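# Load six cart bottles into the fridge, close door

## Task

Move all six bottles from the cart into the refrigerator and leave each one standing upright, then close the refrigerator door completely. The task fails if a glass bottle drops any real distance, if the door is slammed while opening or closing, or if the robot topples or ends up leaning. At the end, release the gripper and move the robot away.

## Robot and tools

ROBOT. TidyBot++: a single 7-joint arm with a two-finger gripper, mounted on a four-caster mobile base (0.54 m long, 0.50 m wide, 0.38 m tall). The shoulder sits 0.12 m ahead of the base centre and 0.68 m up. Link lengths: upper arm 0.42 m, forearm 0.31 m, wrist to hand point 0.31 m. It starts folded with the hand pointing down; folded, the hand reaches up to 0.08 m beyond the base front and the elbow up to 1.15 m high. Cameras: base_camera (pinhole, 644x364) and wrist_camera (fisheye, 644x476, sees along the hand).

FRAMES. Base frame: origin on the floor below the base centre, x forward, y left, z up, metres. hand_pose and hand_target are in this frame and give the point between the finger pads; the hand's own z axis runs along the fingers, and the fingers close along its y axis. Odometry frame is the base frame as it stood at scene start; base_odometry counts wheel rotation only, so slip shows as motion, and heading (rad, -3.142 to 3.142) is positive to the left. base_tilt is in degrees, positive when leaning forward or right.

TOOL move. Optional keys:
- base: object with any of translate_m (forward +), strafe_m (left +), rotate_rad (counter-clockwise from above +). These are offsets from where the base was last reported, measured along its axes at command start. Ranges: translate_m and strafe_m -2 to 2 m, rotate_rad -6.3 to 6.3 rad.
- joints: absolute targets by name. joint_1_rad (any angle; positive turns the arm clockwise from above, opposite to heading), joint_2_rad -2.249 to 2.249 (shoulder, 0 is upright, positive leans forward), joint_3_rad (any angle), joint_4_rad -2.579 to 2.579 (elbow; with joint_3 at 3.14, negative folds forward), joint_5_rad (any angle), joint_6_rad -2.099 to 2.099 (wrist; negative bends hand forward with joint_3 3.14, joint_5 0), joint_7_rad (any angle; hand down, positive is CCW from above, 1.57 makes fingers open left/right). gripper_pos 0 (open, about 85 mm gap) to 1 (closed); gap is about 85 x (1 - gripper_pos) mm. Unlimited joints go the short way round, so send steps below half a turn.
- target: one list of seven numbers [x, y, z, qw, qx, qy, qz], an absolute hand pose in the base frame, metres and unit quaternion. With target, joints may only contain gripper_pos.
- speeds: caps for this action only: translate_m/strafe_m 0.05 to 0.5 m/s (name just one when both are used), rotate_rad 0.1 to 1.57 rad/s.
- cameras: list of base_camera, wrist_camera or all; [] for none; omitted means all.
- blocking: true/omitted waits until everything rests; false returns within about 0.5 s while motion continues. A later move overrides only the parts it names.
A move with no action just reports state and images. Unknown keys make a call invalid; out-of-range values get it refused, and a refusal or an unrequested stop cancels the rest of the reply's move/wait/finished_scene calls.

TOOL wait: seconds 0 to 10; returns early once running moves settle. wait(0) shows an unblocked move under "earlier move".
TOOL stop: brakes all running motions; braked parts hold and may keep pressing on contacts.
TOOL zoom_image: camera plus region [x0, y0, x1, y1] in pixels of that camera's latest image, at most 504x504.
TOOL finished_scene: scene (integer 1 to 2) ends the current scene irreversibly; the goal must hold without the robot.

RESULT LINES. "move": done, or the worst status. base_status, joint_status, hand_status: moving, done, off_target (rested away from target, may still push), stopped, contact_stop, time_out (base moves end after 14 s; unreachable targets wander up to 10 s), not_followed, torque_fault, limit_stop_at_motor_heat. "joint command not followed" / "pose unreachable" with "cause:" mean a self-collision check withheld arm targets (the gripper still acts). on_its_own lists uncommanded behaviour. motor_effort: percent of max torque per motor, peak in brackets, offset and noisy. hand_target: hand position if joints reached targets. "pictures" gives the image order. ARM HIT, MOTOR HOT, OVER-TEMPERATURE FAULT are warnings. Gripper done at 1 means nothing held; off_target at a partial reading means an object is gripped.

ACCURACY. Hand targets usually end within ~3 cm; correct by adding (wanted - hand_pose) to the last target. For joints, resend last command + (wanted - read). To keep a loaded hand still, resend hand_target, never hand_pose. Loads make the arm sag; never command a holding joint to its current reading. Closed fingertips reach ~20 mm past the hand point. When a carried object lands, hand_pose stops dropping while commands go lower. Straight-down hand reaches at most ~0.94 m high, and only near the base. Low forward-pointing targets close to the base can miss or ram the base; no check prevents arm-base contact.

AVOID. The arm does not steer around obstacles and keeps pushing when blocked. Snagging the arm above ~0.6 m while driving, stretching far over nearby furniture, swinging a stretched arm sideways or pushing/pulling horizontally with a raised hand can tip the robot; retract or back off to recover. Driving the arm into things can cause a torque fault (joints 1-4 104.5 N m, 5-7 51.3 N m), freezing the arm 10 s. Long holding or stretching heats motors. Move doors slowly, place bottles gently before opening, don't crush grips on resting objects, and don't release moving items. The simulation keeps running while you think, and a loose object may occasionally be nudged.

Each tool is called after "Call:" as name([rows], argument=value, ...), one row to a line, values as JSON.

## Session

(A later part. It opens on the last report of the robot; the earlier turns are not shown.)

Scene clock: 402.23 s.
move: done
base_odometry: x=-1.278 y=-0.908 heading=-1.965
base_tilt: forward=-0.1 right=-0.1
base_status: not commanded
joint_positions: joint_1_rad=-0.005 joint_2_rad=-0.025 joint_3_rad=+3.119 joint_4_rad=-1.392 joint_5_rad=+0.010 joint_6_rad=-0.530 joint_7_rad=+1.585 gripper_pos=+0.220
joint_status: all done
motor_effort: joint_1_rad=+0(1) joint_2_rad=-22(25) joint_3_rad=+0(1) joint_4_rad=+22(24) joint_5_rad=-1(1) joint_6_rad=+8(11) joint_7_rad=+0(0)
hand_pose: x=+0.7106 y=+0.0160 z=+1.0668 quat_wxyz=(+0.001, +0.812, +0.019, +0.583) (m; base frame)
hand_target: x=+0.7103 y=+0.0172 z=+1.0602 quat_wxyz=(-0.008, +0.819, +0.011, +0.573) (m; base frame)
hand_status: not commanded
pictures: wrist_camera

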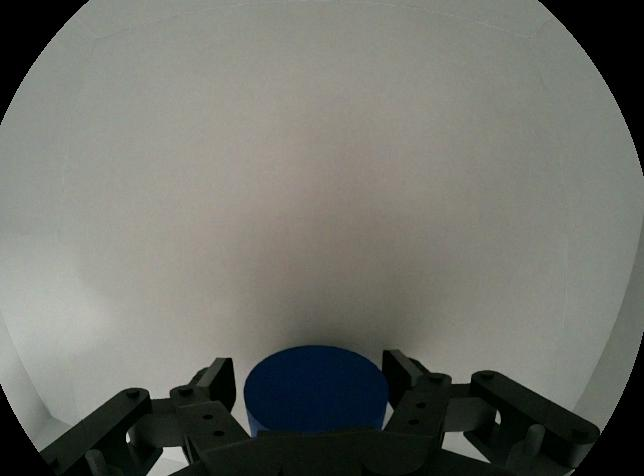

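Call:
move(base={"translate_m": -0.16}, speeds={"translate_m": 0.2}, cameras=["wrist_camera"])

Scene clock: 409.27 s.
move: done
base_odometry: x=-1.217 y=-0.760 heading=-1.965
base_tilt: forward=-0.1 right=-0.1
base_status: done
joint_positions: joint_1_rad=-0.005 joint_2_rad=-0.028 joint_3_rad=+3.119 joint_4_rad=-1.391 joint_5_rad=+0.010 joint_6_rad=-0.530 joint_7_rad=+1.585 gripper_pos=+0.220
joint_status: not commanded
motor_effort: joint_1_rad=-1(1) joint_2_rad=-22(26) joint_3_rad=-1(1) joint_4_rad=+22(23) joint_5_rad=-1(1) joint_6_rad=+8(10) joint_7_rad=+0(0)
hand_pose: x=+0.7098 y=+0.0161 z=+1.0688 quat_wxyz=(+0.001, +0.811, +0.019, +0.585) (m; base frame)
hand_target: x=+0.7103 y=+0.0172 z=+1.0602 quat_wxyz=(-0.008, +0.819, +0.011, +0.573) (m; base frame)
hand_status: not commanded
pictures: wrist_camera

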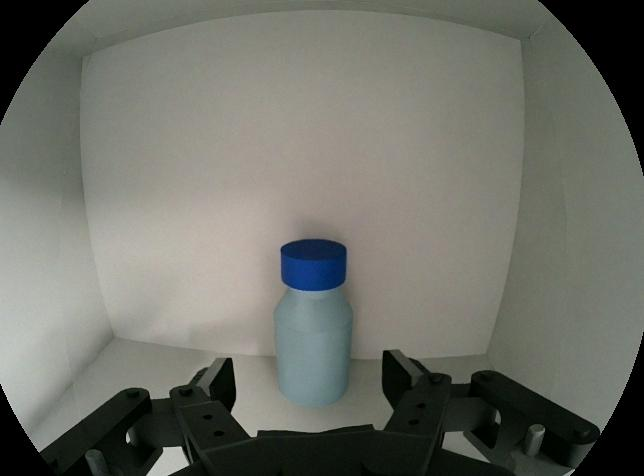

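Call:
move(base={"translate_m": -0.5}, joints={"joint_2_rad": -0.41, "joint_4_rad": -1.67, "joint_6_rad": -0.635, "gripper_pos": 0.13}, cameras=["base_camera"])

Call:
move(base={"translate_m": -0.208, "strafe_m": -0.345, "rotate_rad": -3.118}, cameras=[])

Call:
move(joints={"joint_2_rad": -0.03, "joint_4_rad": -1.86, "joint_6_rad": -0.077}, cameras=["wrist_camera"])

Scene clock: 451.53 s.
move: done
base_odometry: x=-1.025 y=-0.298 heading=-1.964
base_tilt: forward=-0.2 right=-0.1
base_status: done
joint_positions: joint_1_rad=-0.005 joint_2_rad=-0.416 joint_3_rad=+3.119 joint_4_rad=-1.644 joint_5_rad=+0.010 joint_6_rad=-0.599 joint_7_rad=+1.585 gripper_pos=+0.130
joint_status: all done
motor_effort: joint_1_rad=+0(1) joint_2_rad=-7(27) joint_3_rad=+0(1) joint_4_rad=+22(23) joint_5_rad=-1(1) joint_6_rad=+9(11) joint_7_rad=+0(1)
hand_pose: x=+0.5458 y=+0.0141 z=+1.0930 quat_wxyz=(+0.005, +0.792, +0.020, +0.611) (m; base frame)
hand_target: x=+0.5452 y=+0.0152 z=+1.0645 quat_wxyz=(-0.004, +0.812, +0.012, +0.584) (m; base frame)
hand_status: not commanded
pictures: base_camera

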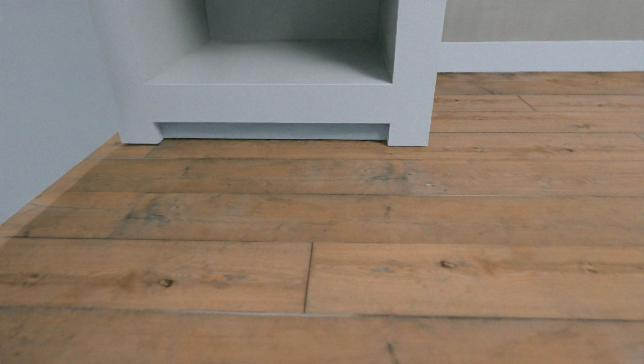

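Scene clock: 455.20 s.
move: done
base_odometry: x=-1.264 y=+0.026 heading=+1.201
base_tilt: forward=-0.1 right=-0.1
base_status: done
joint_positions: joint_1_rad=-0.005 joint_2_rad=-0.416 joint_3_rad=+3.119 joint_4_rad=-1.646 joint_5_rad=+0.010 joint_6_rad=-0.600 joint_7_rad=+1.585 gripper_pos=+0.130
joint_status: not commanded
motor_effort: joint_1_rad=+0(2) joint_2_rad=-7(10) joint_3_rad=+0(4) joint_4_rad=+22(22) joint_5_rad=-1(2) joint_6_rad=+9(10) joint_7_rad=+0(1)
hand_pose: x=+0.5459 y=+0.0144 z=+1.0918 quat_wxyz=(+0.005, +0.792, +0.020, +0.610) (m; base frame)
hand_target: x=+0.5452 y=+0.0152 z=+1.0645 quat_wxyz=(-0.004, +0.812, +0.012, +0.584) (m; base frame)
hand_status: not commanded
pictures: none
No camera images: "cameras" was empty.

Scene clock: 457.07 s.
move: done
base_odometry: x=-1.264 y=+0.026 heading=+1.201
base_tilt: forward=-0.1 right=-0.1
base_status: not commanded
joint_positions: joint_1_rad=-0.005 joint_2_rad=-0.044 joint_3_rad=+3.119 joint_4_rad=-1.840 joint_5_rad=+0.010 joint_6_rad=-0.119 joint_7_rad=+1.585 gripper_pos=+0.130
joint_status: all done
motor_effort: joint_1_rad=+0(1) joint_2_rad=-21(25) joint_3_rad=-1(1) joint_4_rad=+22(24) joint_5_rad=-1(1) joint_6_rad=+9(10) joint_7_rad=+0(0)
hand_pose: x=+0.6994 y=+0.0174 z=+0.9270 quat_wxyz=(+0.000, +0.817, +0.021, +0.576) (m; base frame)
hand_target: x=+0.7036 y=+0.0171 z=+0.9191 quat_wxyz=(-0.008, +0.815, +0.011, +0.579) (m; base frame)
hand_status: not commanded
pictures: wrist_camera

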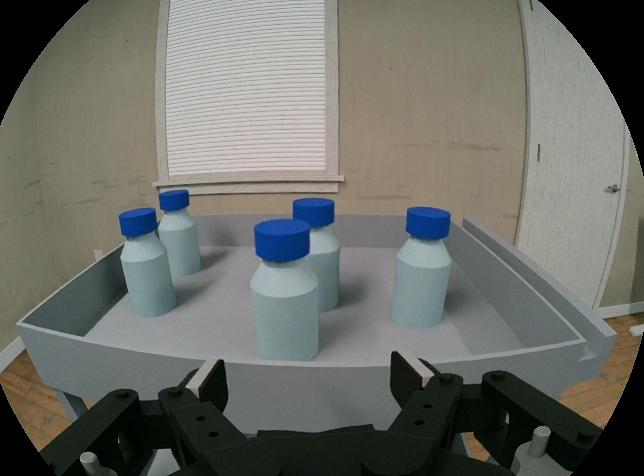

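Call:
move(base={"translate_m": 0.135, "strafe_m": 0.022}, speeds={"translate_m": 0.25}, cameras=["wrist_camera"])

Scene clock: 471.03 s.
move: done
base_odometry: x=-1.235 y=+0.160 heading=+1.200
base_tilt: forward=-0.1 right=-0.1
base_status: done
joint_positions: joint_1_rad=-0.005 joint_2_rad=-0.039 joint_3_rad=+3.119 joint_4_rad=-1.840 joint_5_rad=+0.010 joint_6_rad=-0.114 joint_7_rad=+1.585 gripper_pos=+0.130
joint_status: not commanded
motor_effort: joint_1_rad=+0(1) joint_2_rad=-22(25) joint_3_rad=+0(1) joint_4_rad=+22(23) joint_5_rad=-1(1) joint_6_rad=+9(9) joint_7_rad=+0(1)
hand_pose: x=+0.7011 y=+0.0174 z=+0.9255 quat_wxyz=(+0.000, +0.817, +0.021, +0.576) (m; base frame)
hand_target: x=+0.7036 y=+0.0171 z=+0.9191 quat_wxyz=(-0.008, +0.815, +0.011, +0.579) (m; base frame)
hand_status: not commanded
pictures: wrist_camera

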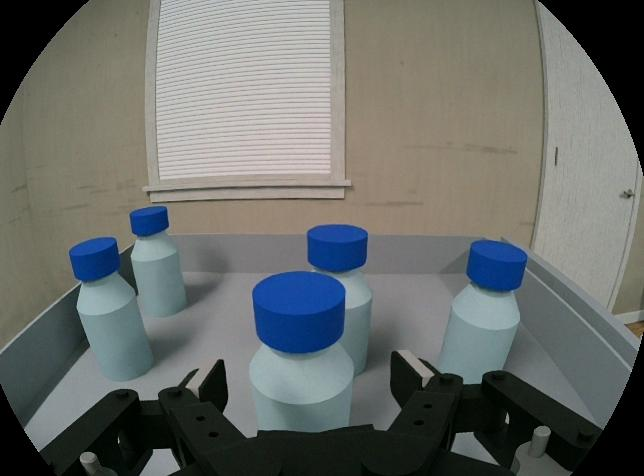

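Call:
move(base={"translate_m": 0.077, "strafe_m": 0.005}, speeds={"translate_m": 0.12}, cameras=["wrist_camera"])

Scene clock: 485.87 s.
move: done
base_odometry: x=-1.212 y=+0.234 heading=+1.200
base_tilt: forward=-0.1 right=-0.1
base_status: done
joint_positions: joint_1_rad=-0.005 joint_2_rad=-0.038 joint_3_rad=+3.119 joint_4_rad=-1.840 joint_5_rad=+0.010 joint_6_rad=-0.113 joint_7_rad=+1.585 gripper_pos=+0.130
joint_status: not commanded
motor_effort: joint_1_rad=-1(1) joint_2_rad=-22(25) joint_3_rad=+0(2) joint_4_rad=+22(23) joint_5_rad=-1(1) joint_6_rad=+9(10) joint_7_rad=+0(0)
hand_pose: x=+0.7013 y=+0.0174 z=+0.9252 quat_wxyz=(+0.000, +0.817, +0.021, +0.576) (m; base frame)
hand_target: x=+0.7036 y=+0.0171 z=+0.9191 quat_wxyz=(-0.008, +0.815, +0.011, +0.579) (m; base frame)
hand_status: not commanded
pictures: wrist_camera

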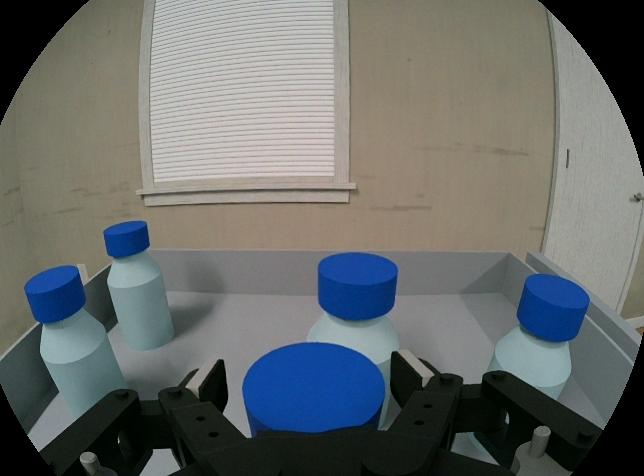

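Call:
move(base={"translate_m": 0.004}, speeds={"translate_m": 0.05}, cameras=[])

Call:
move(joints={"gripper_pos": 0.55}, cameras=[])

Call:
move(joints={"joint_4_rad": -1.40, "joint_6_rad": -0.55}, cameras=["wrist_camera"])

Scene clock: 495.40 s.
move: done
base_odometry: x=-1.211 y=+0.237 heading=+1.201
base_tilt: forward=-0.1 right=-0.1
base_status: done
joint_positions: joint_1_rad=-0.005 joint_2_rad=-0.038 joint_3_rad=+3.119 joint_4_rad=-1.840 joint_5_rad=+0.010 joint_6_rad=-0.113 joint_7_rad=+1.585 gripper_pos=+0.130
joint_status: not commanded
motor_effort: joint_1_rad=-1(1) joint_2_rad=-22(26) joint_3_rad=+0(1) joint_4_rad=+22(22) joint_5_rad=-1(1) joint_6_rad=+9(9) joint_7_rad=+0(1)
hand_pose: x=+0.7014 y=+0.0174 z=+0.9251 quat_wxyz=(+0.000, +0.817, +0.021, +0.576) (m; base frame)
hand_target: x=+0.7036 y=+0.0171 z=+0.9191 quat_wxyz=(-0.008, +0.815, +0.011, +0.579) (m; base frame)
hand_status: not commanded
pictures: none
No camera images: "cameras" was empty.

Scene clock: 496.17 s.
move: off_target
base_odometry: x=-1.211 y=+0.237 heading=+1.201
base_tilt: forward=-0.1 right=-0.1
base_status: not commanded
joint_positions: joint_1_rad=-0.005 joint_2_rad=-0.038 joint_3_rad=+3.119 joint_4_rad=-1.840 joint_5_rad=+0.010 joint_6_rad=-0.112 joint_7_rad=+1.585 gripper_pos=+0.421
joint_status: gripper_pos off_target (ended at +0.421, target +0.550)
motor_effort: joint_1_rad=-1(1) joint_2_rad=-21(22) joint_3_rad=+0(1) joint_4_rad=+22(23) joint_5_rad=-1(1) joint_6_rad=+9(10) joint_7_rad=+0(0)
hand_pose: x=+0.7015 y=+0.0174 z=+0.9253 quat_wxyz=(+0.000, +0.817, +0.021, +0.576) (m; base frame)
hand_target: x=+0.7036 y=+0.0171 z=+0.9191 quat_wxyz=(-0.008, +0.815, +0.011, +0.579) (m; base frame)
hand_status: not commanded
pictures: none
No camera images: "cameras" was empty.

Scene clock: 498.13 s.
move: done
base_odometry: x=-1.211 y=+0.237 heading=+1.201
base_tilt: forward=-0.1 right=-0.1
base_status: not commanded
joint_positions: joint_1_rad=-0.005 joint_2_rad=-0.031 joint_3_rad=+3.119 joint_4_rad=-1.424 joint_5_rad=+0.010 joint_6_rad=-0.528 joint_7_rad=+1.585 gripper_pos=+0.421
joint_status: all done
motor_effort: joint_1_rad=-1(1) joint_2_rad=-25(27) joint_3_rad=+0(1) joint_4_rad=+25(27) joint_5_rad=-1(1) joint_6_rad=+11(13) joint_7_rad=+0(1)
hand_pose: x=+0.7071 y=+0.0164 z=+1.0514 quat_wxyz=(+0.001, +0.819, +0.020, +0.573) (m; base frame)
hand_target: x=+0.7064 y=+0.0172 z=+1.0586 quat_wxyz=(-0.008, +0.819, +0.011, +0.573) (m; base frame)
hand_status: not commanded
pictures: wrist_camera

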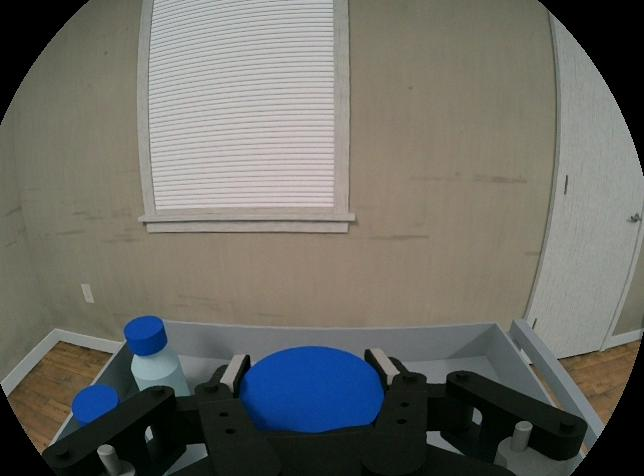

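Call:
move(base={"translate_m": -0.5}, joints={"joint_2_rad": -0.41, "joint_4_rad": -1.67, "joint_6_rad": -0.635}, cameras=[])

Call:
move(base={"translate_m": 0.127, "strafe_m": -0.399, "rotate_rad": 3.118}, speeds={"translate_m": 0.3, "rotate_rad": 1.2}, cameras=[])

Call:
move(joints={"joint_1_rad": -0.19, "joint_2_rad": -0.02, "joint_4_rad": -1.22, "joint_6_rad": -0.6})

Scene clock: 530.30 s.
move: done
base_odometry: x=-1.392 y=-0.229 heading=+1.200
base_tilt: forward=-0.1 right=-0.1
base_status: done
joint_positions: joint_1_rad=-0.005 joint_2_rad=-0.397 joint_3_rad=+3.119 joint_4_rad=-1.661 joint_5_rad=+0.010 joint_6_rad=-0.619 joint_7_rad=+1.585 gripper_pos=+0.421
joint_status: all done
motor_effort: joint_1_rad=-1(3) joint_2_rad=-10(31) joint_3_rad=+1(3) joint_4_rad=+25(27) joint_5_rad=-1(1) joint_6_rad=+11(12) joint_7_rad=+0(1)
hand_pose: x=+0.5517 y=+0.0142 z=+1.0692 quat_wxyz=(+0.005, +0.808, +0.021, +0.589) (m; base frame)
hand_target: x=+0.5452 y=+0.0152 z=+1.0645 quat_wxyz=(-0.004, +0.812, +0.012, +0.584) (m; base frame)
hand_status: not commanded
pictures: none
No camera images: "cameras" was empty.

Scene clock: 534.00 s.
move: done
base_odometry: x=-0.974 y=-0.255 heading=-1.965
base_tilt: forward=-0.1 right=-0.1
base_status: done
joint_positions: joint_1_rad=-0.005 joint_2_rad=-0.397 joint_3_rad=+3.119 joint_4_rad=-1.662 joint_5_rad=+0.010 joint_6_rad=-0.619 joint_7_rad=+1.585 gripper_pos=+0.421
joint_status: not commanded
motor_effort: joint_1_rad=+0(2) joint_2_rad=-11(14) joint_3_rad=+0(2) joint_4_rad=+25(26) joint_5_rad=-1(2) joint_6_rad=+12(12) joint_7_rad=+0(0)
hand_pose: x=+0.5517 y=+0.0142 z=+1.0683 quat_wxyz=(+0.005, +0.808, +0.021, +0.588) (m; base frame)
hand_target: x=+0.5452 y=+0.0152 z=+1.0645 quat_wxyz=(-0.004, +0.812, +0.012, +0.584) (m; base frame)
hand_status: not commanded
pictures: none
No camera images: "cameras" was empty.

Scene clock: 535.63 s.
move: done
base_odometry: x=-0.974 y=-0.255 heading=-1.965
base_tilt: forward=-0.1 right=-0.1
base_status: not commanded
joint_positions: joint_1_rad=-0.177 joint_2_rad=-0.023 joint_3_rad=+3.119 joint_4_rad=-1.247 joint_5_rad=+0.010 joint_6_rad=-0.619 joint_7_rad=+1.585 gripper_pos=+0.421
joint_status: all done
motor_effort: joint_1_rad=+0(2) joint_2_rad=-25(27) joint_3_rad=-1(1) joint_4_rad=+25(27) joint_5_rad=-1(1) joint_6_rad=+11(13) joint_7_rad=+0(0)
hand_pose: x=+0.6930 y=+0.1160 z=+1.1254 quat_wxyz=(-0.051, +0.792, +0.087, +0.602) (m; base frame)
hand_target: x=+0.6931 y=+0.1249 z=+1.1457 quat_wxyz=(-0.066, +0.779, +0.083, +0.618) (m; base frame)
hand_status: not commanded
pictures: base_camera, wrist_camera

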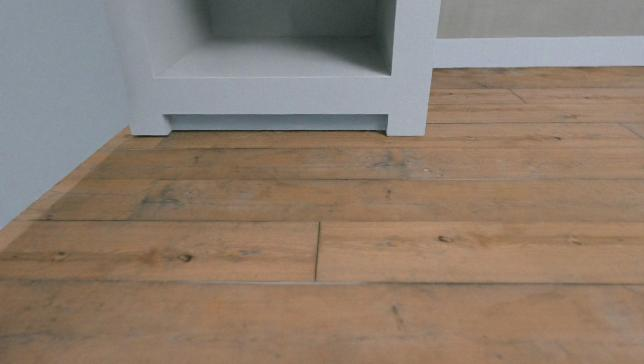

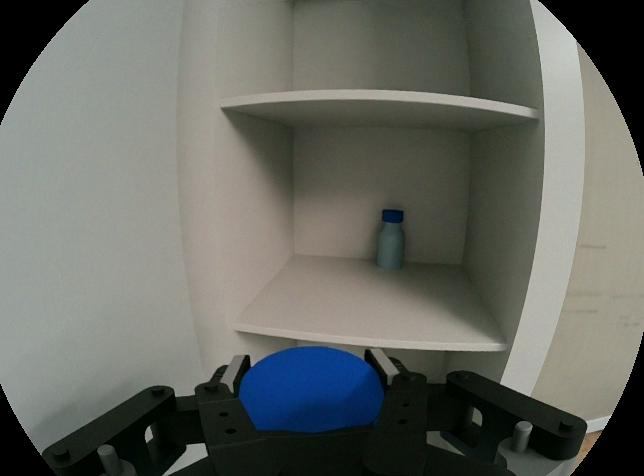

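Call:
move(base={"translate_m": 0.72}, speeds={"translate_m": 0.25}, cameras=["wrist_camera"])

Scene clock: 549.00 s.
move: time_out
base_odometry: x=-1.249 y=-0.916 heading=-1.965
base_tilt: forward=-0.1 right=-0.1
base_status: translate_m time_out (by the wheels' count: +0.716 of +0.720)
joint_positions: joint_1_rad=-0.181 joint_2_rad=-0.011 joint_3_rad=+3.119 joint_4_rad=-1.242 joint_5_rad=+0.010 joint_6_rad=-0.619 joint_7_rad=+1.585 gripper_pos=+0.421
joint_status: not commanded
motor_effort: joint_1_rad=+0(2) joint_2_rad=-26(33) joint_3_rad=+0(2) joint_4_rad=+25(27) joint_5_rad=-1(2) joint_6_rad=+10(13) joint_7_rad=+0(0)
hand_pose: x=+0.6975 y=+0.1188 z=+1.1218 quat_wxyz=(-0.052, +0.794, +0.088, +0.600) (m; base frame)
hand_target: x=+0.6931 y=+0.1249 z=+1.1457 quat_wxyz=(-0.066, +0.779, +0.083, +0.618) (m; base frame)
hand_status: not commanded
pictures: wrist_camera

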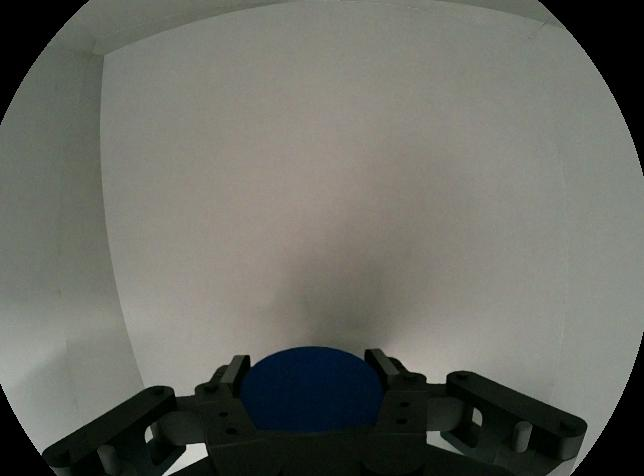

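Call:
wait(seconds=0, cameras=["base_camera"])

Scene clock: 556.17 s.
base_odometry: x=-1.249 y=-0.916 heading=-1.965
base_tilt: forward=-0.1 right=-0.1
base_status: translate_m time_out (by the wheels' count: +0.716 of +0.720)
joint_positions: joint_1_rad=-0.181 joint_2_rad=-0.011 joint_3_rad=+3.119 joint_4_rad=-1.242 joint_5_rad=+0.010 joint_6_rad=-0.619 joint_7_rad=+1.585 gripper_pos=+0.421
joint_status: not commanded
motor_effort: joint_1_rad=-1(2) joint_2_rad=-26(33) joint_3_rad=+0(2) joint_4_rad=+25(27) joint_5_rad=-1(2) joint_6_rad=+11(13) joint_7_rad=+0(0)
hand_pose: x=+0.6975 y=+0.1188 z=+1.1218 quat_wxyz=(-0.052, +0.794, +0.088, +0.600) (m; base frame)
hand_target: x=+0.6931 y=+0.1249 z=+1.1457 quat_wxyz=(-0.066, +0.779, +0.083, +0.618) (m; base frame)
hand_status: not commanded
pictures: base_camera

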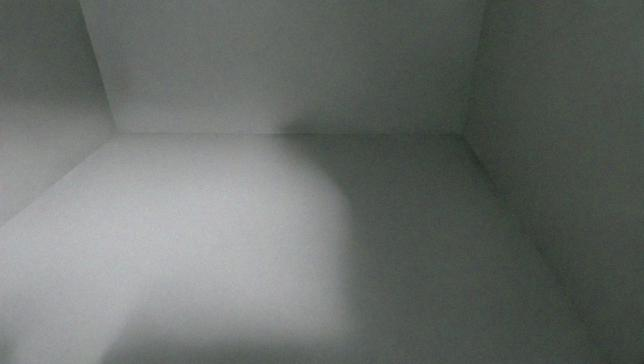

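Call:
move(base={"translate_m": -0.015}, speeds={"translate_m": 0.05}, joints={"joint_4_rad": -1.30, "joint_6_rad": -0.59}, cameras=[])

Call:
move(joints={"joint_4_rad": -1.34, "joint_6_rad": -0.575}, cameras=[])

Call:
move(joints={"joint_4_rad": -1.36, "joint_6_rad": -0.565}, cameras=["wrist_camera"])

Scene clock: 570.43 s.
move: done
base_odometry: x=-1.243 y=-0.902 heading=-1.965
base_tilt: forward=-0.1 right=-0.1
base_status: done
joint_positions: joint_1_rad=-0.181 joint_2_rad=-0.010 joint_3_rad=+3.119 joint_4_rad=-1.299 joint_5_rad=+0.010 joint_6_rad=-0.619 joint_7_rad=+1.585 gripper_pos=+0.421
joint_status: all done
motor_effort: joint_1_rad=+0(1) joint_2_rad=-26(30) joint_3_rad=+0(1) joint_4_rad=+25(27) joint_5_rad=-1(1) joint_6_rad=+11(13) joint_7_rad=+0(1)
hand_pose: x=+0.6981 y=+0.1189 z=+1.0872 quat_wxyz=(-0.050, +0.811, +0.090, +0.576) (m; base frame)
hand_target: x=+0.6955 y=+0.1254 z=+1.1008 quat_wxyz=(-0.063, +0.800, +0.085, +0.590) (m; base frame)
hand_status: not commanded
pictures: none
No camera images: "cameras" was empty.

Scene clock: 571.13 s.
move: done
base_odometry: x=-1.243 y=-0.902 heading=-1.965
base_tilt: forward=-0.1 right=-0.1
base_status: not commanded
joint_positions: joint_1_rad=-0.181 joint_2_rad=-0.010 joint_3_rad=+3.119 joint_4_rad=-1.333 joint_5_rad=+0.010 joint_6_rad=-0.615 joint_7_rad=+1.585 gripper_pos=+0.421
joint_status: all done
motor_effort: joint_1_rad=+0(1) joint_2_rad=-24(27) joint_3_rad=+0(1) joint_4_rad=+24(27) joint_5_rad=-1(1) joint_6_rad=+9(12) joint_7_rad=+0(0)
hand_pose: x=+0.6976 y=+0.1188 z=+1.0685 quat_wxyz=(-0.049, +0.819, +0.091, +0.565) (m; base frame)
hand_target: x=+0.6964 y=+0.1256 z=+1.0813 quat_wxyz=(-0.062, +0.807, +0.086, +0.580) (m; base frame)
hand_status: not commanded
pictures: none
No camera images: "cameras" was empty.

Scene clock: 571.70 s.
move: done
base_odometry: x=-1.243 y=-0.902 heading=-1.965
base_tilt: forward=-0.1 right=-0.1
base_status: not commanded
joint_positions: joint_1_rad=-0.181 joint_2_rad=-0.012 joint_3_rad=+3.119 joint_4_rad=-1.340 joint_5_rad=+0.010 joint_6_rad=-0.603 joint_7_rad=+1.585 gripper_pos=+0.421
joint_status: all done
motor_effort: joint_1_rad=-1(1) joint_2_rad=-23(25) joint_3_rad=+0(1) joint_4_rad=+23(24) joint_5_rad=-1(1) joint_6_rad=+9(11) joint_7_rad=+0(0)
hand_pose: x=+0.6981 y=+0.1190 z=+1.0684 quat_wxyz=(-0.049, +0.817, +0.091, +0.567) (m; base frame)
hand_target: x=+0.6969 y=+0.1257 z=+1.0723 quat_wxyz=(-0.061, +0.810, +0.086, +0.576) (m; base frame)
hand_status: not commanded
pictures: wrist_camera

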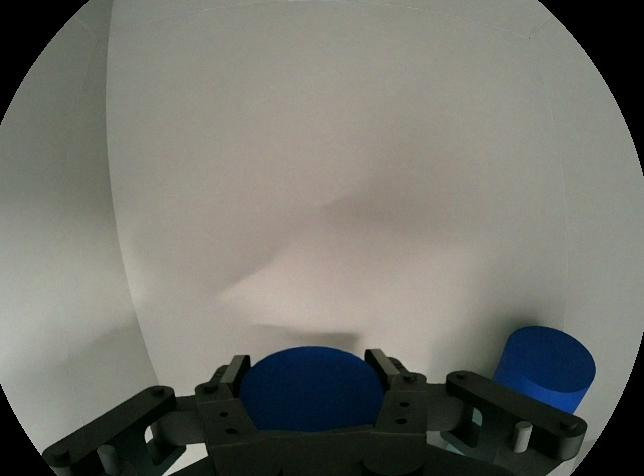

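Call:
move(joints={"joint_4_rad": -1.355, "joint_6_rad": -0.575}, cameras=[])

Call:
move(joints={"gripper_pos": 0.24}, cameras=["wrist_camera"])

Scene clock: 582.03 s.
move: done
base_odometry: x=-1.243 y=-0.902 heading=-1.965
base_tilt: forward=-0.1 right=-0.1
base_status: not commanded
joint_positions: joint_1_rad=-0.181 joint_2_rad=-0.012 joint_3_rad=+3.119 joint_4_rad=-1.340 joint_5_rad=+0.010 joint_6_rad=-0.603 joint_7_rad=+1.585 gripper_pos=+0.421
joint_status: all done
motor_effort: joint_1_rad=+0(1) joint_2_rad=-24(24) joint_3_rad=-1(1) joint_4_rad=+23(23) joint_5_rad=-1(1) joint_6_rad=+9(10) joint_7_rad=+0(0)
hand_pose: x=+0.6981 y=+0.1190 z=+1.0684 quat_wxyz=(-0.049, +0.817, +0.091, +0.567) (m; base frame)
hand_target: x=+0.6961 y=+0.1255 z=+1.0723 quat_wxyz=(-0.061, +0.812, +0.086, +0.574) (m; base frame)
hand_status: not commanded
pictures: none
No camera images: "cameras" was empty.

Scene clock: 582.73 s.
move: done
base_odometry: x=-1.243 y=-0.902 heading=-1.965
base_tilt: forward=-0.1 right=-0.1
base_status: not commanded
joint_positions: joint_1_rad=-0.181 joint_2_rad=-0.012 joint_3_rad=+3.119 joint_4_rad=-1.340 joint_5_rad=+0.010 joint_6_rad=-0.603 joint_7_rad=+1.585 gripper_pos=+0.240
joint_status: all done
motor_effort: joint_1_rad=-1(1) joint_2_rad=-22(25) joint_3_rad=+0(1) joint_4_rad=+22(25) joint_5_rad=-1(1) joint_6_rad=+9(10) joint_7_rad=+0(0)
hand_pose: x=+0.6980 y=+0.1190 z=+1.0683 quat_wxyz=(-0.049, +0.817, +0.091, +0.567) (m; base frame)
hand_target: x=+0.6961 y=+0.1255 z=+1.0723 quat_wxyz=(-0.061, +0.812, +0.086, +0.574) (m; base frame)
hand_status: not commanded
pictures: wrist_camera

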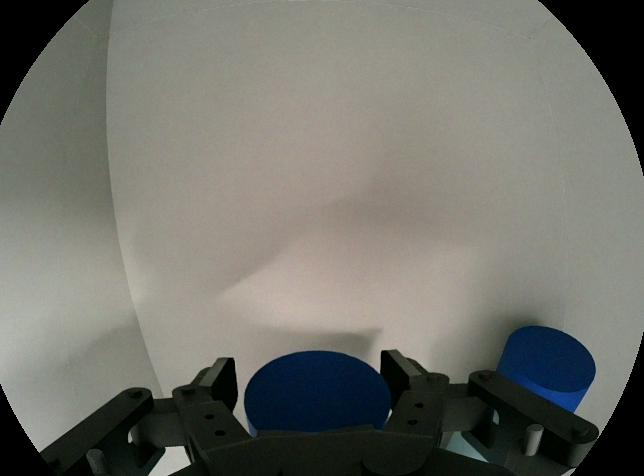

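Call:
move(base={"translate_m": -0.157, "strafe_m": -0.029}, speeds={"translate_m": 0.15}, cameras=["wrist_camera"])

Scene clock: 595.27 s.
move: done
base_odometry: x=-1.210 y=-0.746 heading=-1.965
base_tilt: forward=-0.1 right=-0.1
base_status: done
joint_positions: joint_1_rad=-0.181 joint_2_rad=-0.019 joint_3_rad=+3.119 joint_4_rad=-1.340 joint_5_rad=+0.010 joint_6_rad=-0.603 joint_7_rad=+1.585 gripper_pos=+0.240
joint_status: not commanded
motor_effort: joint_1_rad=-1(1) joint_2_rad=-22(27) joint_3_rad=-1(1) joint_4_rad=+22(23) joint_5_rad=-1(1) joint_6_rad=+8(10) joint_7_rad=+0(1)
hand_pose: x=+0.6954 y=+0.1189 z=+1.0723 quat_wxyz=(-0.049, +0.815, +0.091, +0.570) (m; base frame)
hand_target: x=+0.6961 y=+0.1255 z=+1.0723 quat_wxyz=(-0.061, +0.812, +0.086, +0.574) (m; base frame)
hand_status: not commanded
pictures: wrist_camera

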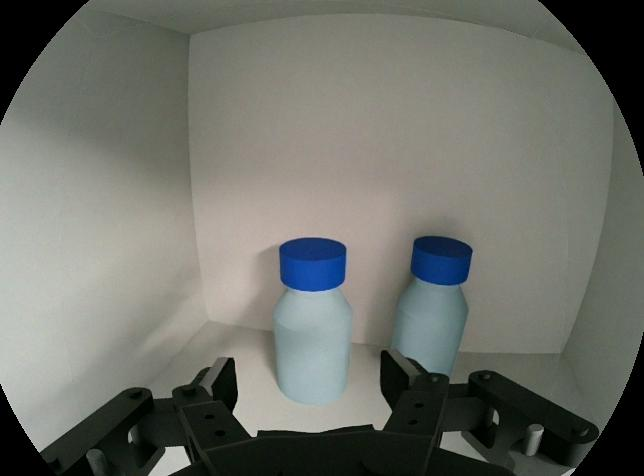

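Call:
move(base={"translate_m": -0.5}, joints={"joint_1_rad": -0.005, "joint_2_rad": -0.41, "joint_4_rad": -1.67, "joint_6_rad": -0.635, "gripper_pos": 0.13}, cameras=[])

Call:
move(base={"translate_m": -0.277, "strafe_m": -0.581, "rotate_rad": -3.118}, cameras=[])

Call:
move(joints={"joint_2_rad": -0.03, "joint_4_rad": -1.86, "joint_6_rad": -0.077}, cameras=["wrist_camera"])

Scene clock: 621.43 s.
move: done
base_odometry: x=-1.018 y=-0.284 heading=-1.965
base_tilt: forward=-0.2 right=-0.1
base_status: done
joint_positions: joint_1_rad=-0.019 joint_2_rad=-0.415 joint_3_rad=+3.119 joint_4_rad=-1.644 joint_5_rad=+0.010 joint_6_rad=-0.605 joint_7_rad=+1.585 gripper_pos=+0.130
joint_status: all done
motor_effort: joint_1_rad=+0(2) joint_2_rad=-7(28) joint_3_rad=+0(2) joint_4_rad=+22(23) joint_5_rad=-1(1) joint_6_rad=+9(10) joint_7_rad=+0(0)
hand_pose: x=+0.5453 y=+0.0202 z=+1.0913 quat_wxyz=(+0.001, +0.793, +0.026, +0.608) (m; base frame)
hand_target: x=+0.5452 y=+0.0152 z=+1.0645 quat_wxyz=(-0.004, +0.812, +0.012, +0.584) (m; base frame)
hand_status: not commanded
pictures: none
No camera images: "cameras" was empty.

Scene clock: 625.33 s.
move: done
base_odometry: x=-1.448 y=+0.195 heading=+1.201
base_tilt: forward=-0.1 right=-0.1
base_status: done
joint_positions: joint_1_rad=-0.011 joint_2_rad=-0.413 joint_3_rad=+3.118 joint_4_rad=-1.646 joint_5_rad=+0.010 joint_6_rad=-0.605 joint_7_rad=+1.585 gripper_pos=+0.130
joint_status: not commanded
motor_effort: joint_1_rad=-1(2) joint_2_rad=-7(11) joint_3_rad=+0(5) joint_4_rad=+22(22) joint_5_rad=-1(2) joint_6_rad=+8(10) joint_7_rad=+0(1)
hand_pose: x=+0.5463 y=+0.0173 z=+1.0891 quat_wxyz=(+0.003, +0.795, +0.023, +0.607) (m; base frame)
hand_target: x=+0.5452 y=+0.0152 z=+1.0645 quat_wxyz=(-0.004, +0.812, +0.012, +0.584) (m; base frame)
hand_status: not commanded
pictures: none
No camera images: "cameras" was empty.

Scene clock: 627.20 s.
move: done
base_odometry: x=-1.448 y=+0.195 heading=+1.201
base_tilt: forward=-0.1 right=-0.1
base_status: not commanded
joint_positions: joint_1_rad=-0.011 joint_2_rad=-0.044 joint_3_rad=+3.118 joint_4_rad=-1.840 joint_5_rad=+0.010 joint_6_rad=-0.119 joint_7_rad=+1.585 gripper_pos=+0.130
joint_status: all done
motor_effort: joint_1_rad=-1(1) joint_2_rad=-21(25) joint_3_rad=+0(1) joint_4_rad=+22(24) joint_5_rad=-1(1) joint_6_rad=+8(10) joint_7_rad=+0(1)
hand_pose: x=+0.6993 y=+0.0212 z=+0.9269 quat_wxyz=(-0.002, +0.817, +0.024, +0.576) (m; base frame)
hand_target: x=+0.7036 y=+0.0170 z=+0.9191 quat_wxyz=(-0.008, +0.815, +0.011, +0.579) (m; base frame)
hand_status: not commanded
pictures: wrist_camera

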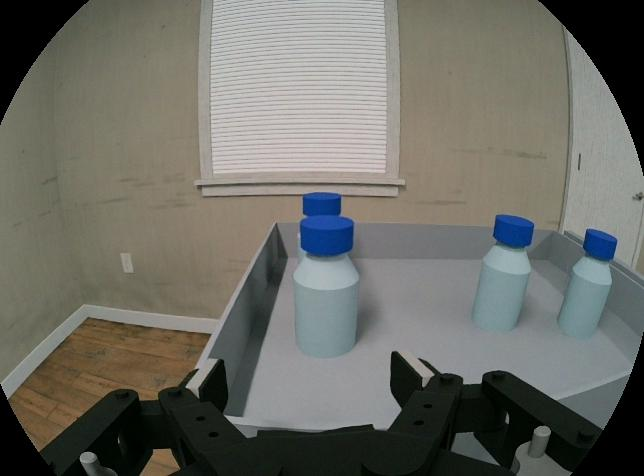

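Call:
move(base={"translate_m": 0.15, "strafe_m": -0.025}, speeds={"translate_m": 0.25}, cameras=["wrist_camera"])

Scene clock: 638.33 s.
move: done
base_odometry: x=-1.370 y=+0.326 heading=+1.200
base_tilt: forward=-0.1 right=-0.1
base_status: done
joint_positions: joint_1_rad=-0.011 joint_2_rad=-0.043 joint_3_rad=+3.118 joint_4_rad=-1.840 joint_5_rad=+0.010 joint_6_rad=-0.114 joint_7_rad=+1.585 gripper_pos=+0.130
joint_status: not commanded
motor_effort: joint_1_rad=+0(1) joint_2_rad=-22(24) joint_3_rad=-1(1) joint_4_rad=+22(23) joint_5_rad=-1(1) joint_6_rad=+8(9) joint_7_rad=+0(1)
hand_pose: x=+0.7001 y=+0.0213 z=+0.9273 quat_wxyz=(-0.002, +0.817, +0.024, +0.577) (m; base frame)
hand_target: x=+0.7036 y=+0.0170 z=+0.9191 quat_wxyz=(-0.008, +0.815, +0.011, +0.579) (m; base frame)
hand_status: not commanded
pictures: wrist_camera

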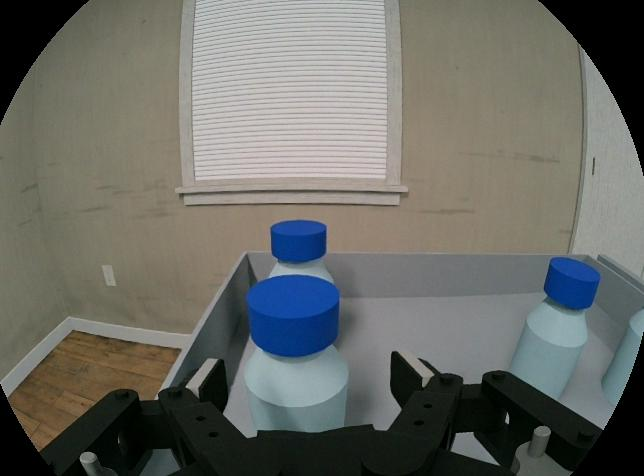

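Call:
move(base={"translate_m": 0.08, "strafe_m": 0.009}, speeds={"translate_m": 0.12}, cameras=["wrist_camera"])

Scene clock: 653.33 s.
move: done
base_odometry: x=-1.349 y=+0.403 heading=+1.200
base_tilt: forward=-0.1 right=-0.1
base_status: done
joint_positions: joint_1_rad=-0.011 joint_2_rad=-0.041 joint_3_rad=+3.118 joint_4_rad=-1.840 joint_5_rad=+0.010 joint_6_rad=-0.113 joint_7_rad=+1.585 gripper_pos=+0.130
joint_status: not commanded
motor_effort: joint_1_rad=-1(1) joint_2_rad=-22(25) joint_3_rad=+0(1) joint_4_rad=+22(23) joint_5_rad=-1(1) joint_6_rad=+8(9) joint_7_rad=+0(0)
hand_pose: x=+0.7005 y=+0.0213 z=+0.9267 quat_wxyz=(-0.002, +0.817, +0.024, +0.577) (m; base frame)
hand_target: x=+0.7036 y=+0.0170 z=+0.9191 quat_wxyz=(-0.008, +0.815, +0.011, +0.579) (m; base frame)
hand_status: not commanded
pictures: wrist_camera

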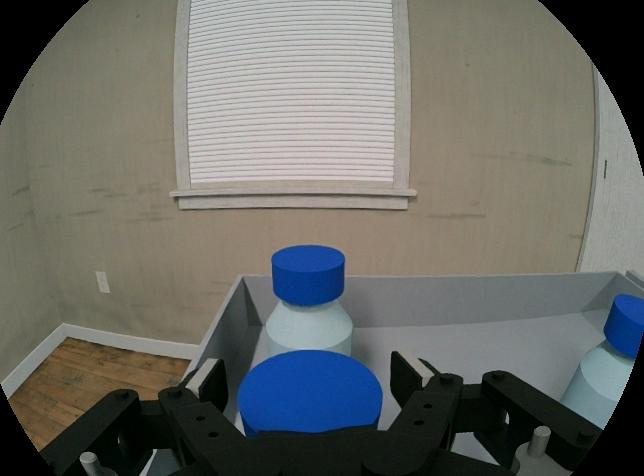

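Call:
move(base={"translate_m": 0.003, "strafe_m": 0.003}, cameras=[])

Call:
move(joints={"gripper_pos": 0.55}, cameras=[])

Call:
move(joints={"joint_4_rad": -1.40, "joint_6_rad": -0.55}, cameras=["wrist_camera"])

Scene clock: 660.60 s.
move: done
base_odometry: x=-1.351 y=+0.407 heading=+1.199
base_tilt: forward=-0.1 right=-0.1
base_status: done
joint_positions: joint_1_rad=-0.011 joint_2_rad=-0.041 joint_3_rad=+3.118 joint_4_rad=-1.840 joint_5_rad=+0.010 joint_6_rad=-0.113 joint_7_rad=+1.585 gripper_pos=+0.130
joint_status: not commanded
motor_effort: joint_1_rad=+0(3) joint_2_rad=-21(26) joint_3_rad=-1(3) joint_4_rad=+22(23) joint_5_rad=-1(1) joint_6_rad=+9(9) joint_7_rad=+0(0)
hand_pose: x=+0.7006 y=+0.0210 z=+0.9265 quat_wxyz=(-0.002, +0.817, +0.024, +0.576) (m; base frame)
hand_target: x=+0.7036 y=+0.0170 z=+0.9191 quat_wxyz=(-0.008, +0.815, +0.011, +0.579) (m; base frame)
hand_status: not commanded
pictures: none
No camera images: "cameras" was empty.

Scene clock: 661.37 s.
move: off_target
base_odometry: x=-1.351 y=+0.407 heading=+1.199
base_tilt: forward=-0.1 right=-0.1
base_status: not commanded
joint_positions: joint_1_rad=-0.011 joint_2_rad=-0.041 joint_3_rad=+3.118 joint_4_rad=-1.840 joint_5_rad=+0.010 joint_6_rad=-0.112 joint_7_rad=+1.585 gripper_pos=+0.422
joint_status: gripper_pos off_target (ended at +0.422, target +0.550)
motor_effort: joint_1_rad=-1(1) joint_2_rad=-21(22) joint_3_rad=-1(1) joint_4_rad=+22(23) joint_5_rad=-1(1) joint_6_rad=+9(10) joint_7_rad=+0(1)
hand_pose: x=+0.7007 y=+0.0210 z=+0.9268 quat_wxyz=(-0.002, +0.816, +0.024, +0.577) (m; base frame)
hand_target: x=+0.7036 y=+0.0170 z=+0.9191 quat_wxyz=(-0.008, +0.815, +0.011, +0.579) (m; base frame)
hand_status: not commanded
pictures: none
No camera images: "cameras" was empty.

Scene clock: 663.30 s.
move: done
base_odometry: x=-1.351 y=+0.407 heading=+1.199
base_tilt: forward=-0.1 right=-0.1
base_status: not commanded
joint_positions: joint_1_rad=-0.011 joint_2_rad=-0.031 joint_3_rad=+3.118 joint_4_rad=-1.426 joint_5_rad=+0.010 joint_6_rad=-0.530 joint_7_rad=+1.585 gripper_pos=+0.422
joint_status: all done
motor_effort: joint_1_rad=+0(1) joint_2_rad=-26(28) joint_3_rad=+0(1) joint_4_rad=+26(29) joint_5_rad=-1(1) joint_6_rad=+12(13) joint_7_rad=+0(0)
hand_pose: x=+0.7070 y=+0.0200 z=+1.0493 quat_wxyz=(-0.001, +0.820, +0.022, +0.571) (m; base frame)
hand_target: x=+0.7064 y=+0.0172 z=+1.0585 quat_wxyz=(-0.008, +0.819, +0.011, +0.573) (m; base frame)
hand_status: not commanded
pictures: wrist_camera

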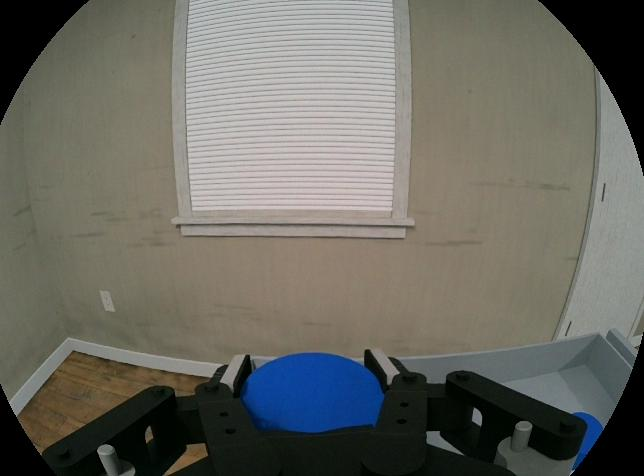

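Call:
move(base={"translate_m": -0.5}, joints={"joint_1_rad": 0.0, "joint_2_rad": -0.41, "joint_4_rad": -1.67, "joint_6_rad": -0.635}, cameras=[])

Call:
move(base={"translate_m": 0.042, "strafe_m": -0.491, "rotate_rad": 3.119}, speeds={"translate_m": 0.3, "rotate_rad": 1.2}, cameras=[])

Call:
move(joints={"joint_2_rad": -0.02, "joint_4_rad": -1.22, "joint_6_rad": -0.6}, cameras=["wrist_camera"])

Scene clock: 677.60 s.
move: done
base_odometry: x=-1.533 y=-0.059 heading=+1.199
base_tilt: forward=-0.1 right=-0.1
base_status: done
joint_positions: joint_1_rad=-0.010 joint_2_rad=-0.401 joint_3_rad=+3.118 joint_4_rad=-1.663 joint_5_rad=+0.010 joint_6_rad=-0.621 joint_7_rad=+1.585 gripper_pos=+0.422
joint_status: all done
motor_effort: joint_1_rad=+0(2) joint_2_rad=-10(32) joint_3_rad=+0(2) joint_4_rad=+25(27) joint_5_rad=-1(2) joint_6_rad=+12(13) joint_7_rad=+0(1)
hand_pose: x=+0.5502 y=+0.0165 z=+1.0690 quat_wxyz=(+0.004, +0.808, +0.023, +0.589) (m; base frame)
hand_target: x=+0.5453 y=+0.0131 z=+1.0645 quat_wxyz=(-0.003, +0.812, +0.010, +0.584) (m; base frame)
hand_status: not commanded
pictures: none
No camera images: "cameras" was empty.

Scene clock: 681.30 s.
move: done
base_odometry: x=-1.060 y=-0.198 heading=-1.965
base_tilt: forward=-0.1 right=-0.1
base_status: done
joint_positions: joint_1_rad=-0.008 joint_2_rad=-0.400 joint_3_rad=+3.118 joint_4_rad=-1.664 joint_5_rad=+0.010 joint_6_rad=-0.621 joint_7_rad=+1.585 gripper_pos=+0.422
joint_status: not commanded
motor_effort: joint_1_rad=+0(2) joint_2_rad=-10(16) joint_3_rad=+0(2) joint_4_rad=+26(27) joint_5_rad=-1(2) joint_6_rad=+12(12) joint_7_rad=+0(0)
hand_pose: x=+0.5503 y=+0.0156 z=+1.0679 quat_wxyz=(+0.004, +0.809, +0.022, +0.588) (m; base frame)
hand_target: x=+0.5453 y=+0.0131 z=+1.0645 quat_wxyz=(-0.003, +0.812, +0.010, +0.584) (m; base frame)
hand_status: not commanded
pictures: none
No camera images: "cameras" was empty.

Scene clock: 682.93 s.
move: done
base_odometry: x=-1.060 y=-0.198 heading=-1.965
base_tilt: forward=-0.1 right=-0.1
base_status: not commanded
joint_positions: joint_1_rad=-0.008 joint_2_rad=-0.021 joint_3_rad=+3.118 joint_4_rad=-1.249 joint_5_rad=+0.010 joint_6_rad=-0.621 joint_7_rad=+1.585 gripper_pos=+0.422
joint_status: all done
motor_effort: joint_1_rad=+0(1) joint_2_rad=-25(28) joint_3_rad=+0(1) joint_4_rad=+25(27) joint_5_rad=-1(1) joint_6_rad=+11(13) joint_7_rad=+0(1)
hand_pose: x=+0.7050 y=+0.0180 z=+1.1224 quat_wxyz=(+0.000, +0.798, +0.020, +0.602) (m; base frame)
hand_target: x=+0.7063 y=+0.0142 z=+1.1457 quat_wxyz=(-0.007, +0.783, +0.008, +0.622) (m; base frame)
hand_status: not commanded
pictures: wrist_camera

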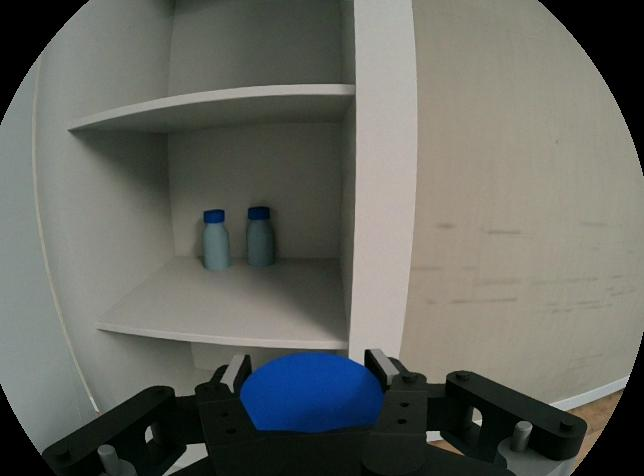

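Call:
move(base={"translate_m": 0.004, "strafe_m": 0.085, "rotate_rad": -0.035}, speeds={"translate_m": 0.3}, cameras=["wrist_camera"])

Scene clock: 724.43 s.
move: done
base_odometry: x=-0.983 y=-0.234 heading=-1.999
base_tilt: forward=-0.1 right=-0.1
base_status: done
joint_positions: joint_1_rad=-0.005 joint_2_rad=-0.021 joint_3_rad=+3.117 joint_4_rad=-1.248 joint_5_rad=+0.010 joint_6_rad=-0.621 joint_7_rad=+1.585 gripper_pos=+0.422
joint_status: not commanded
motor_effort: joint_1_rad=+0(4) joint_2_rad=-26(26) joint_3_rad=+0(4) joint_4_rad=+25(26) joint_5_rad=-1(2) joint_6_rad=+12(13) joint_7_rad=+0(1)
hand_pose: x=+0.7050 y=+0.0171 z=+1.1234 quat_wxyz=(+0.001, +0.798, +0.019, +0.603) (m; base frame)
hand_target: x=+0.7063 y=+0.0142 z=+1.1457 quat_wxyz=(-0.007, +0.783, +0.008, +0.622) (m; base frame)
hand_status: not commanded
pictures: wrist_camera

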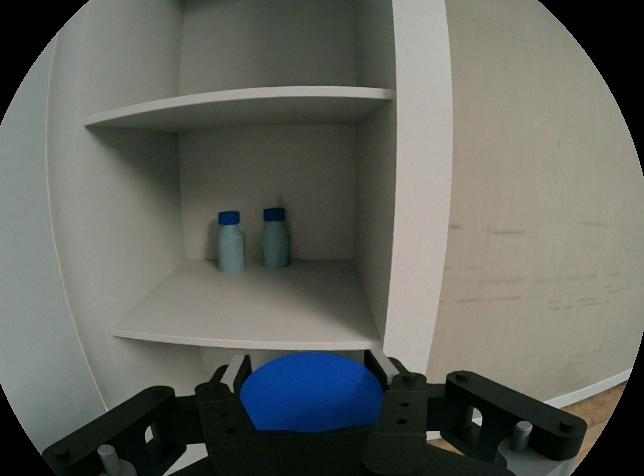

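Call:
move(base={"translate_m": 0.62}, speeds={"translate_m": 0.25}, cameras=["wrist_camera"])

Scene clock: 748.80 s.
move: done
base_odometry: x=-1.240 y=-0.798 heading=-1.999
base_tilt: forward=-0.1 right=-0.1
base_status: done
joint_positions: joint_1_rad=-0.005 joint_2_rad=-0.013 joint_3_rad=+3.117 joint_4_rad=-1.245 joint_5_rad=+0.010 joint_6_rad=-0.621 joint_7_rad=+1.585 gripper_pos=+0.422
joint_status: not commanded
motor_effort: joint_1_rad=+0(1) joint_2_rad=-26(30) joint_3_rad=+0(1) joint_4_rad=+26(26) joint_5_rad=-1(1) joint_6_rad=+11(13) joint_7_rad=+0(1)
hand_pose: x=+0.7085 y=+0.0171 z=+1.1202 quat_wxyz=(+0.000, +0.799, +0.019, +0.601) (m; base frame)
hand_target: x=+0.7063 y=+0.0142 z=+1.1457 quat_wxyz=(-0.007, +0.783, +0.008, +0.622) (m; base frame)
hand_status: not commanded
pictures: wrist_camera

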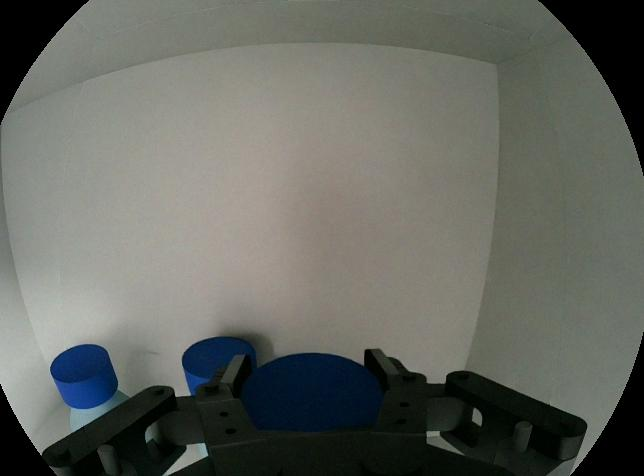

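Call:
move(joints={"joint_4_rad": -1.30, "joint_6_rad": -0.59}, cameras=[])

Call:
move(joints={"joint_4_rad": -1.325, "joint_6_rad": -0.58}, cameras=[])

Call:
move(joints={"joint_4_rad": -1.345, "joint_6_rad": -0.575}, cameras=[])

Call:
move(joints={"joint_4_rad": -1.365, "joint_6_rad": -0.565}, cameras=["wrist_camera"])

Scene clock: 760.33 s.
move: done
base_odometry: x=-1.240 y=-0.798 heading=-1.999
base_tilt: forward=-0.1 right=-0.1
base_status: not commanded
joint_positions: joint_1_rad=-0.005 joint_2_rad=-0.013 joint_3_rad=+3.117 joint_4_rad=-1.303 joint_5_rad=+0.010 joint_6_rad=-0.621 joint_7_rad=+1.585 gripper_pos=+0.422
joint_status: all done
motor_effort: joint_1_rad=-1(1) joint_2_rad=-26(29) joint_3_rad=+0(1) joint_4_rad=+26(28) joint_5_rad=-1(1) joint_6_rad=+11(13) joint_7_rad=+0(1)
hand_pose: x=+0.7087 y=+0.0171 z=+1.0857 quat_wxyz=(+0.001, +0.816, +0.020, +0.577) (m; base frame)
hand_target: x=+0.7088 y=+0.0143 z=+1.1008 quat_wxyz=(-0.006, +0.805, +0.008, +0.594) (m; base frame)
hand_status: not commanded
pictures: none
No camera images: "cameras" was empty.

Scene clock: 760.97 s.
move: done
base_odometry: x=-1.240 y=-0.798 heading=-1.999
base_tilt: forward=-0.1 right=-0.1
base_status: not commanded
joint_positions: joint_1_rad=-0.005 joint_2_rad=-0.013 joint_3_rad=+3.117 joint_4_rad=-1.323 joint_5_rad=+0.010 joint_6_rad=-0.621 joint_7_rad=+1.585 gripper_pos=+0.422
joint_status: all done
motor_effort: joint_1_rad=+0(1) joint_2_rad=-26(28) joint_3_rad=+0(1) joint_4_rad=+26(27) joint_5_rad=-1(1) joint_6_rad=+11(12) joint_7_rad=+0(0)
hand_pose: x=+0.7083 y=+0.0171 z=+1.0739 quat_wxyz=(+0.001, +0.822, +0.020, +0.569) (m; base frame)
hand_target: x=+0.7095 y=+0.0143 z=+1.0888 quat_wxyz=(-0.006, +0.809, +0.009, +0.588) (m; base frame)
hand_status: not commanded
pictures: none
No camera images: "cameras" was empty.

Scene clock: 761.53 s.
move: done
base_odometry: x=-1.240 y=-0.798 heading=-1.999
base_tilt: forward=-0.1 right=-0.1
base_status: not commanded
joint_positions: joint_1_rad=-0.005 joint_2_rad=-0.013 joint_3_rad=+3.117 joint_4_rad=-1.334 joint_5_rad=+0.010 joint_6_rad=-0.616 joint_7_rad=+1.585 gripper_pos=+0.422
joint_status: all done
motor_effort: joint_1_rad=+0(1) joint_2_rad=-25(28) joint_3_rad=-1(1) joint_4_rad=+24(27) joint_5_rad=-1(1) joint_6_rad=+11(12) joint_7_rad=+0(0)
hand_pose: x=+0.7083 y=+0.0171 z=+1.0685 quat_wxyz=(+0.001, +0.824, +0.020, +0.566) (m; base frame)
hand_target: x=+0.7097 y=+0.0143 z=+1.0783 quat_wxyz=(-0.006, +0.813, +0.009, +0.582) (m; base frame)
hand_status: not commanded
pictures: none
No camera images: "cameras" was empty.

Scene clock: 762.10 s.
move: done
base_odometry: x=-1.240 y=-0.798 heading=-1.999
base_tilt: forward=-0.1 right=-0.1
base_status: not commanded
joint_positions: joint_1_rad=-0.005 joint_2_rad=-0.014 joint_3_rad=+3.117 joint_4_rad=-1.343 joint_5_rad=+0.010 joint_6_rad=-0.602 joint_7_rad=+1.585 gripper_pos=+0.422
joint_status: all done
motor_effort: joint_1_rad=+0(1) joint_2_rad=-23(26) joint_3_rad=+0(1) joint_4_rad=+23(24) joint_5_rad=-1(1) joint_6_rad=+9(10) joint_7_rad=+0(1)
hand_pose: x=+0.7090 y=+0.0172 z=+1.0684 quat_wxyz=(+0.001, +0.822, +0.020, +0.569) (m; base frame)
hand_target: x=+0.7101 y=+0.0143 z=+1.0693 quat_wxyz=(-0.006, +0.816, +0.009, +0.578) (m; base frame)
hand_status: not commanded
pictures: wrist_camera

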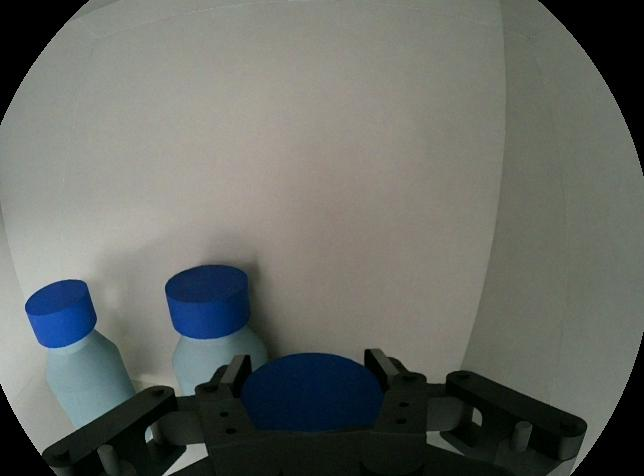

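Call:
move(joints={"gripper_pos": 0.22}, cameras=[])

Call:
move(base={"translate_m": -0.16}, speeds={"translate_m": 0.2}, cameras=["wrist_camera"])

Scene clock: 768.57 s.
move: done
base_odometry: x=-1.240 y=-0.798 heading=-1.999
base_tilt: forward=-0.1 right=-0.1
base_status: not commanded
joint_positions: joint_1_rad=-0.005 joint_2_rad=-0.014 joint_3_rad=+3.117 joint_4_rad=-1.343 joint_5_rad=+0.010 joint_6_rad=-0.601 joint_7_rad=+1.585 gripper_pos=+0.220
joint_status: all done
motor_effort: joint_1_rad=+0(1) joint_2_rad=-23(24) joint_3_rad=+0(1) joint_4_rad=+22(24) joint_5_rad=-1(1) joint_6_rad=+8(10) joint_7_rad=+0(0)
hand_pose: x=+0.7091 y=+0.0172 z=+1.0684 quat_wxyz=(+0.001, +0.822, +0.020, +0.569) (m; base frame)
hand_target: x=+0.7101 y=+0.0143 z=+1.0693 quat_wxyz=(-0.006, +0.816, +0.009, +0.578) (m; base frame)
hand_status: not commanded
pictures: none
No camera images: "cameras" was empty.

Scene clock: 770.13 s.
move: done
base_odometry: x=-1.174 y=-0.652 heading=-1.999
base_tilt: forward=-0.1 right=-0.1
base_status: done
joint_positions: joint_1_rad=-0.004 joint_2_rad=-0.022 joint_3_rad=+3.117 joint_4_rad=-1.344 joint_5_rad=+0.010 joint_6_rad=-0.600 joint_7_rad=+1.585 gripper_pos=+0.220
joint_status: not commanded
motor_effort: joint_1_rad=+0(2) joint_2_rad=-22(27) joint_3_rad=+0(2) joint_4_rad=+22(23) joint_5_rad=-1(1) joint_6_rad=+8(9) joint_7_rad=+0(0)
hand_pose: x=+0.7062 y=+0.0170 z=+1.0731 quat_wxyz=(+0.001, +0.819, +0.020, +0.573) (m; base frame)
hand_target: x=+0.7101 y=+0.0143 z=+1.0693 quat_wxyz=(-0.006, +0.816, +0.009, +0.578) (m; base frame)
hand_status: not commanded
pictures: wrist_camera

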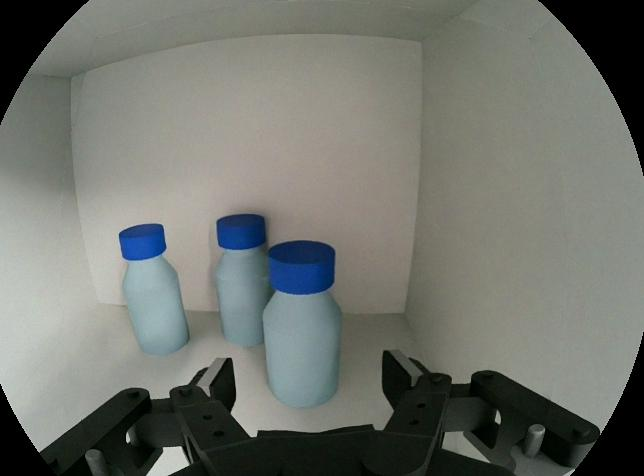

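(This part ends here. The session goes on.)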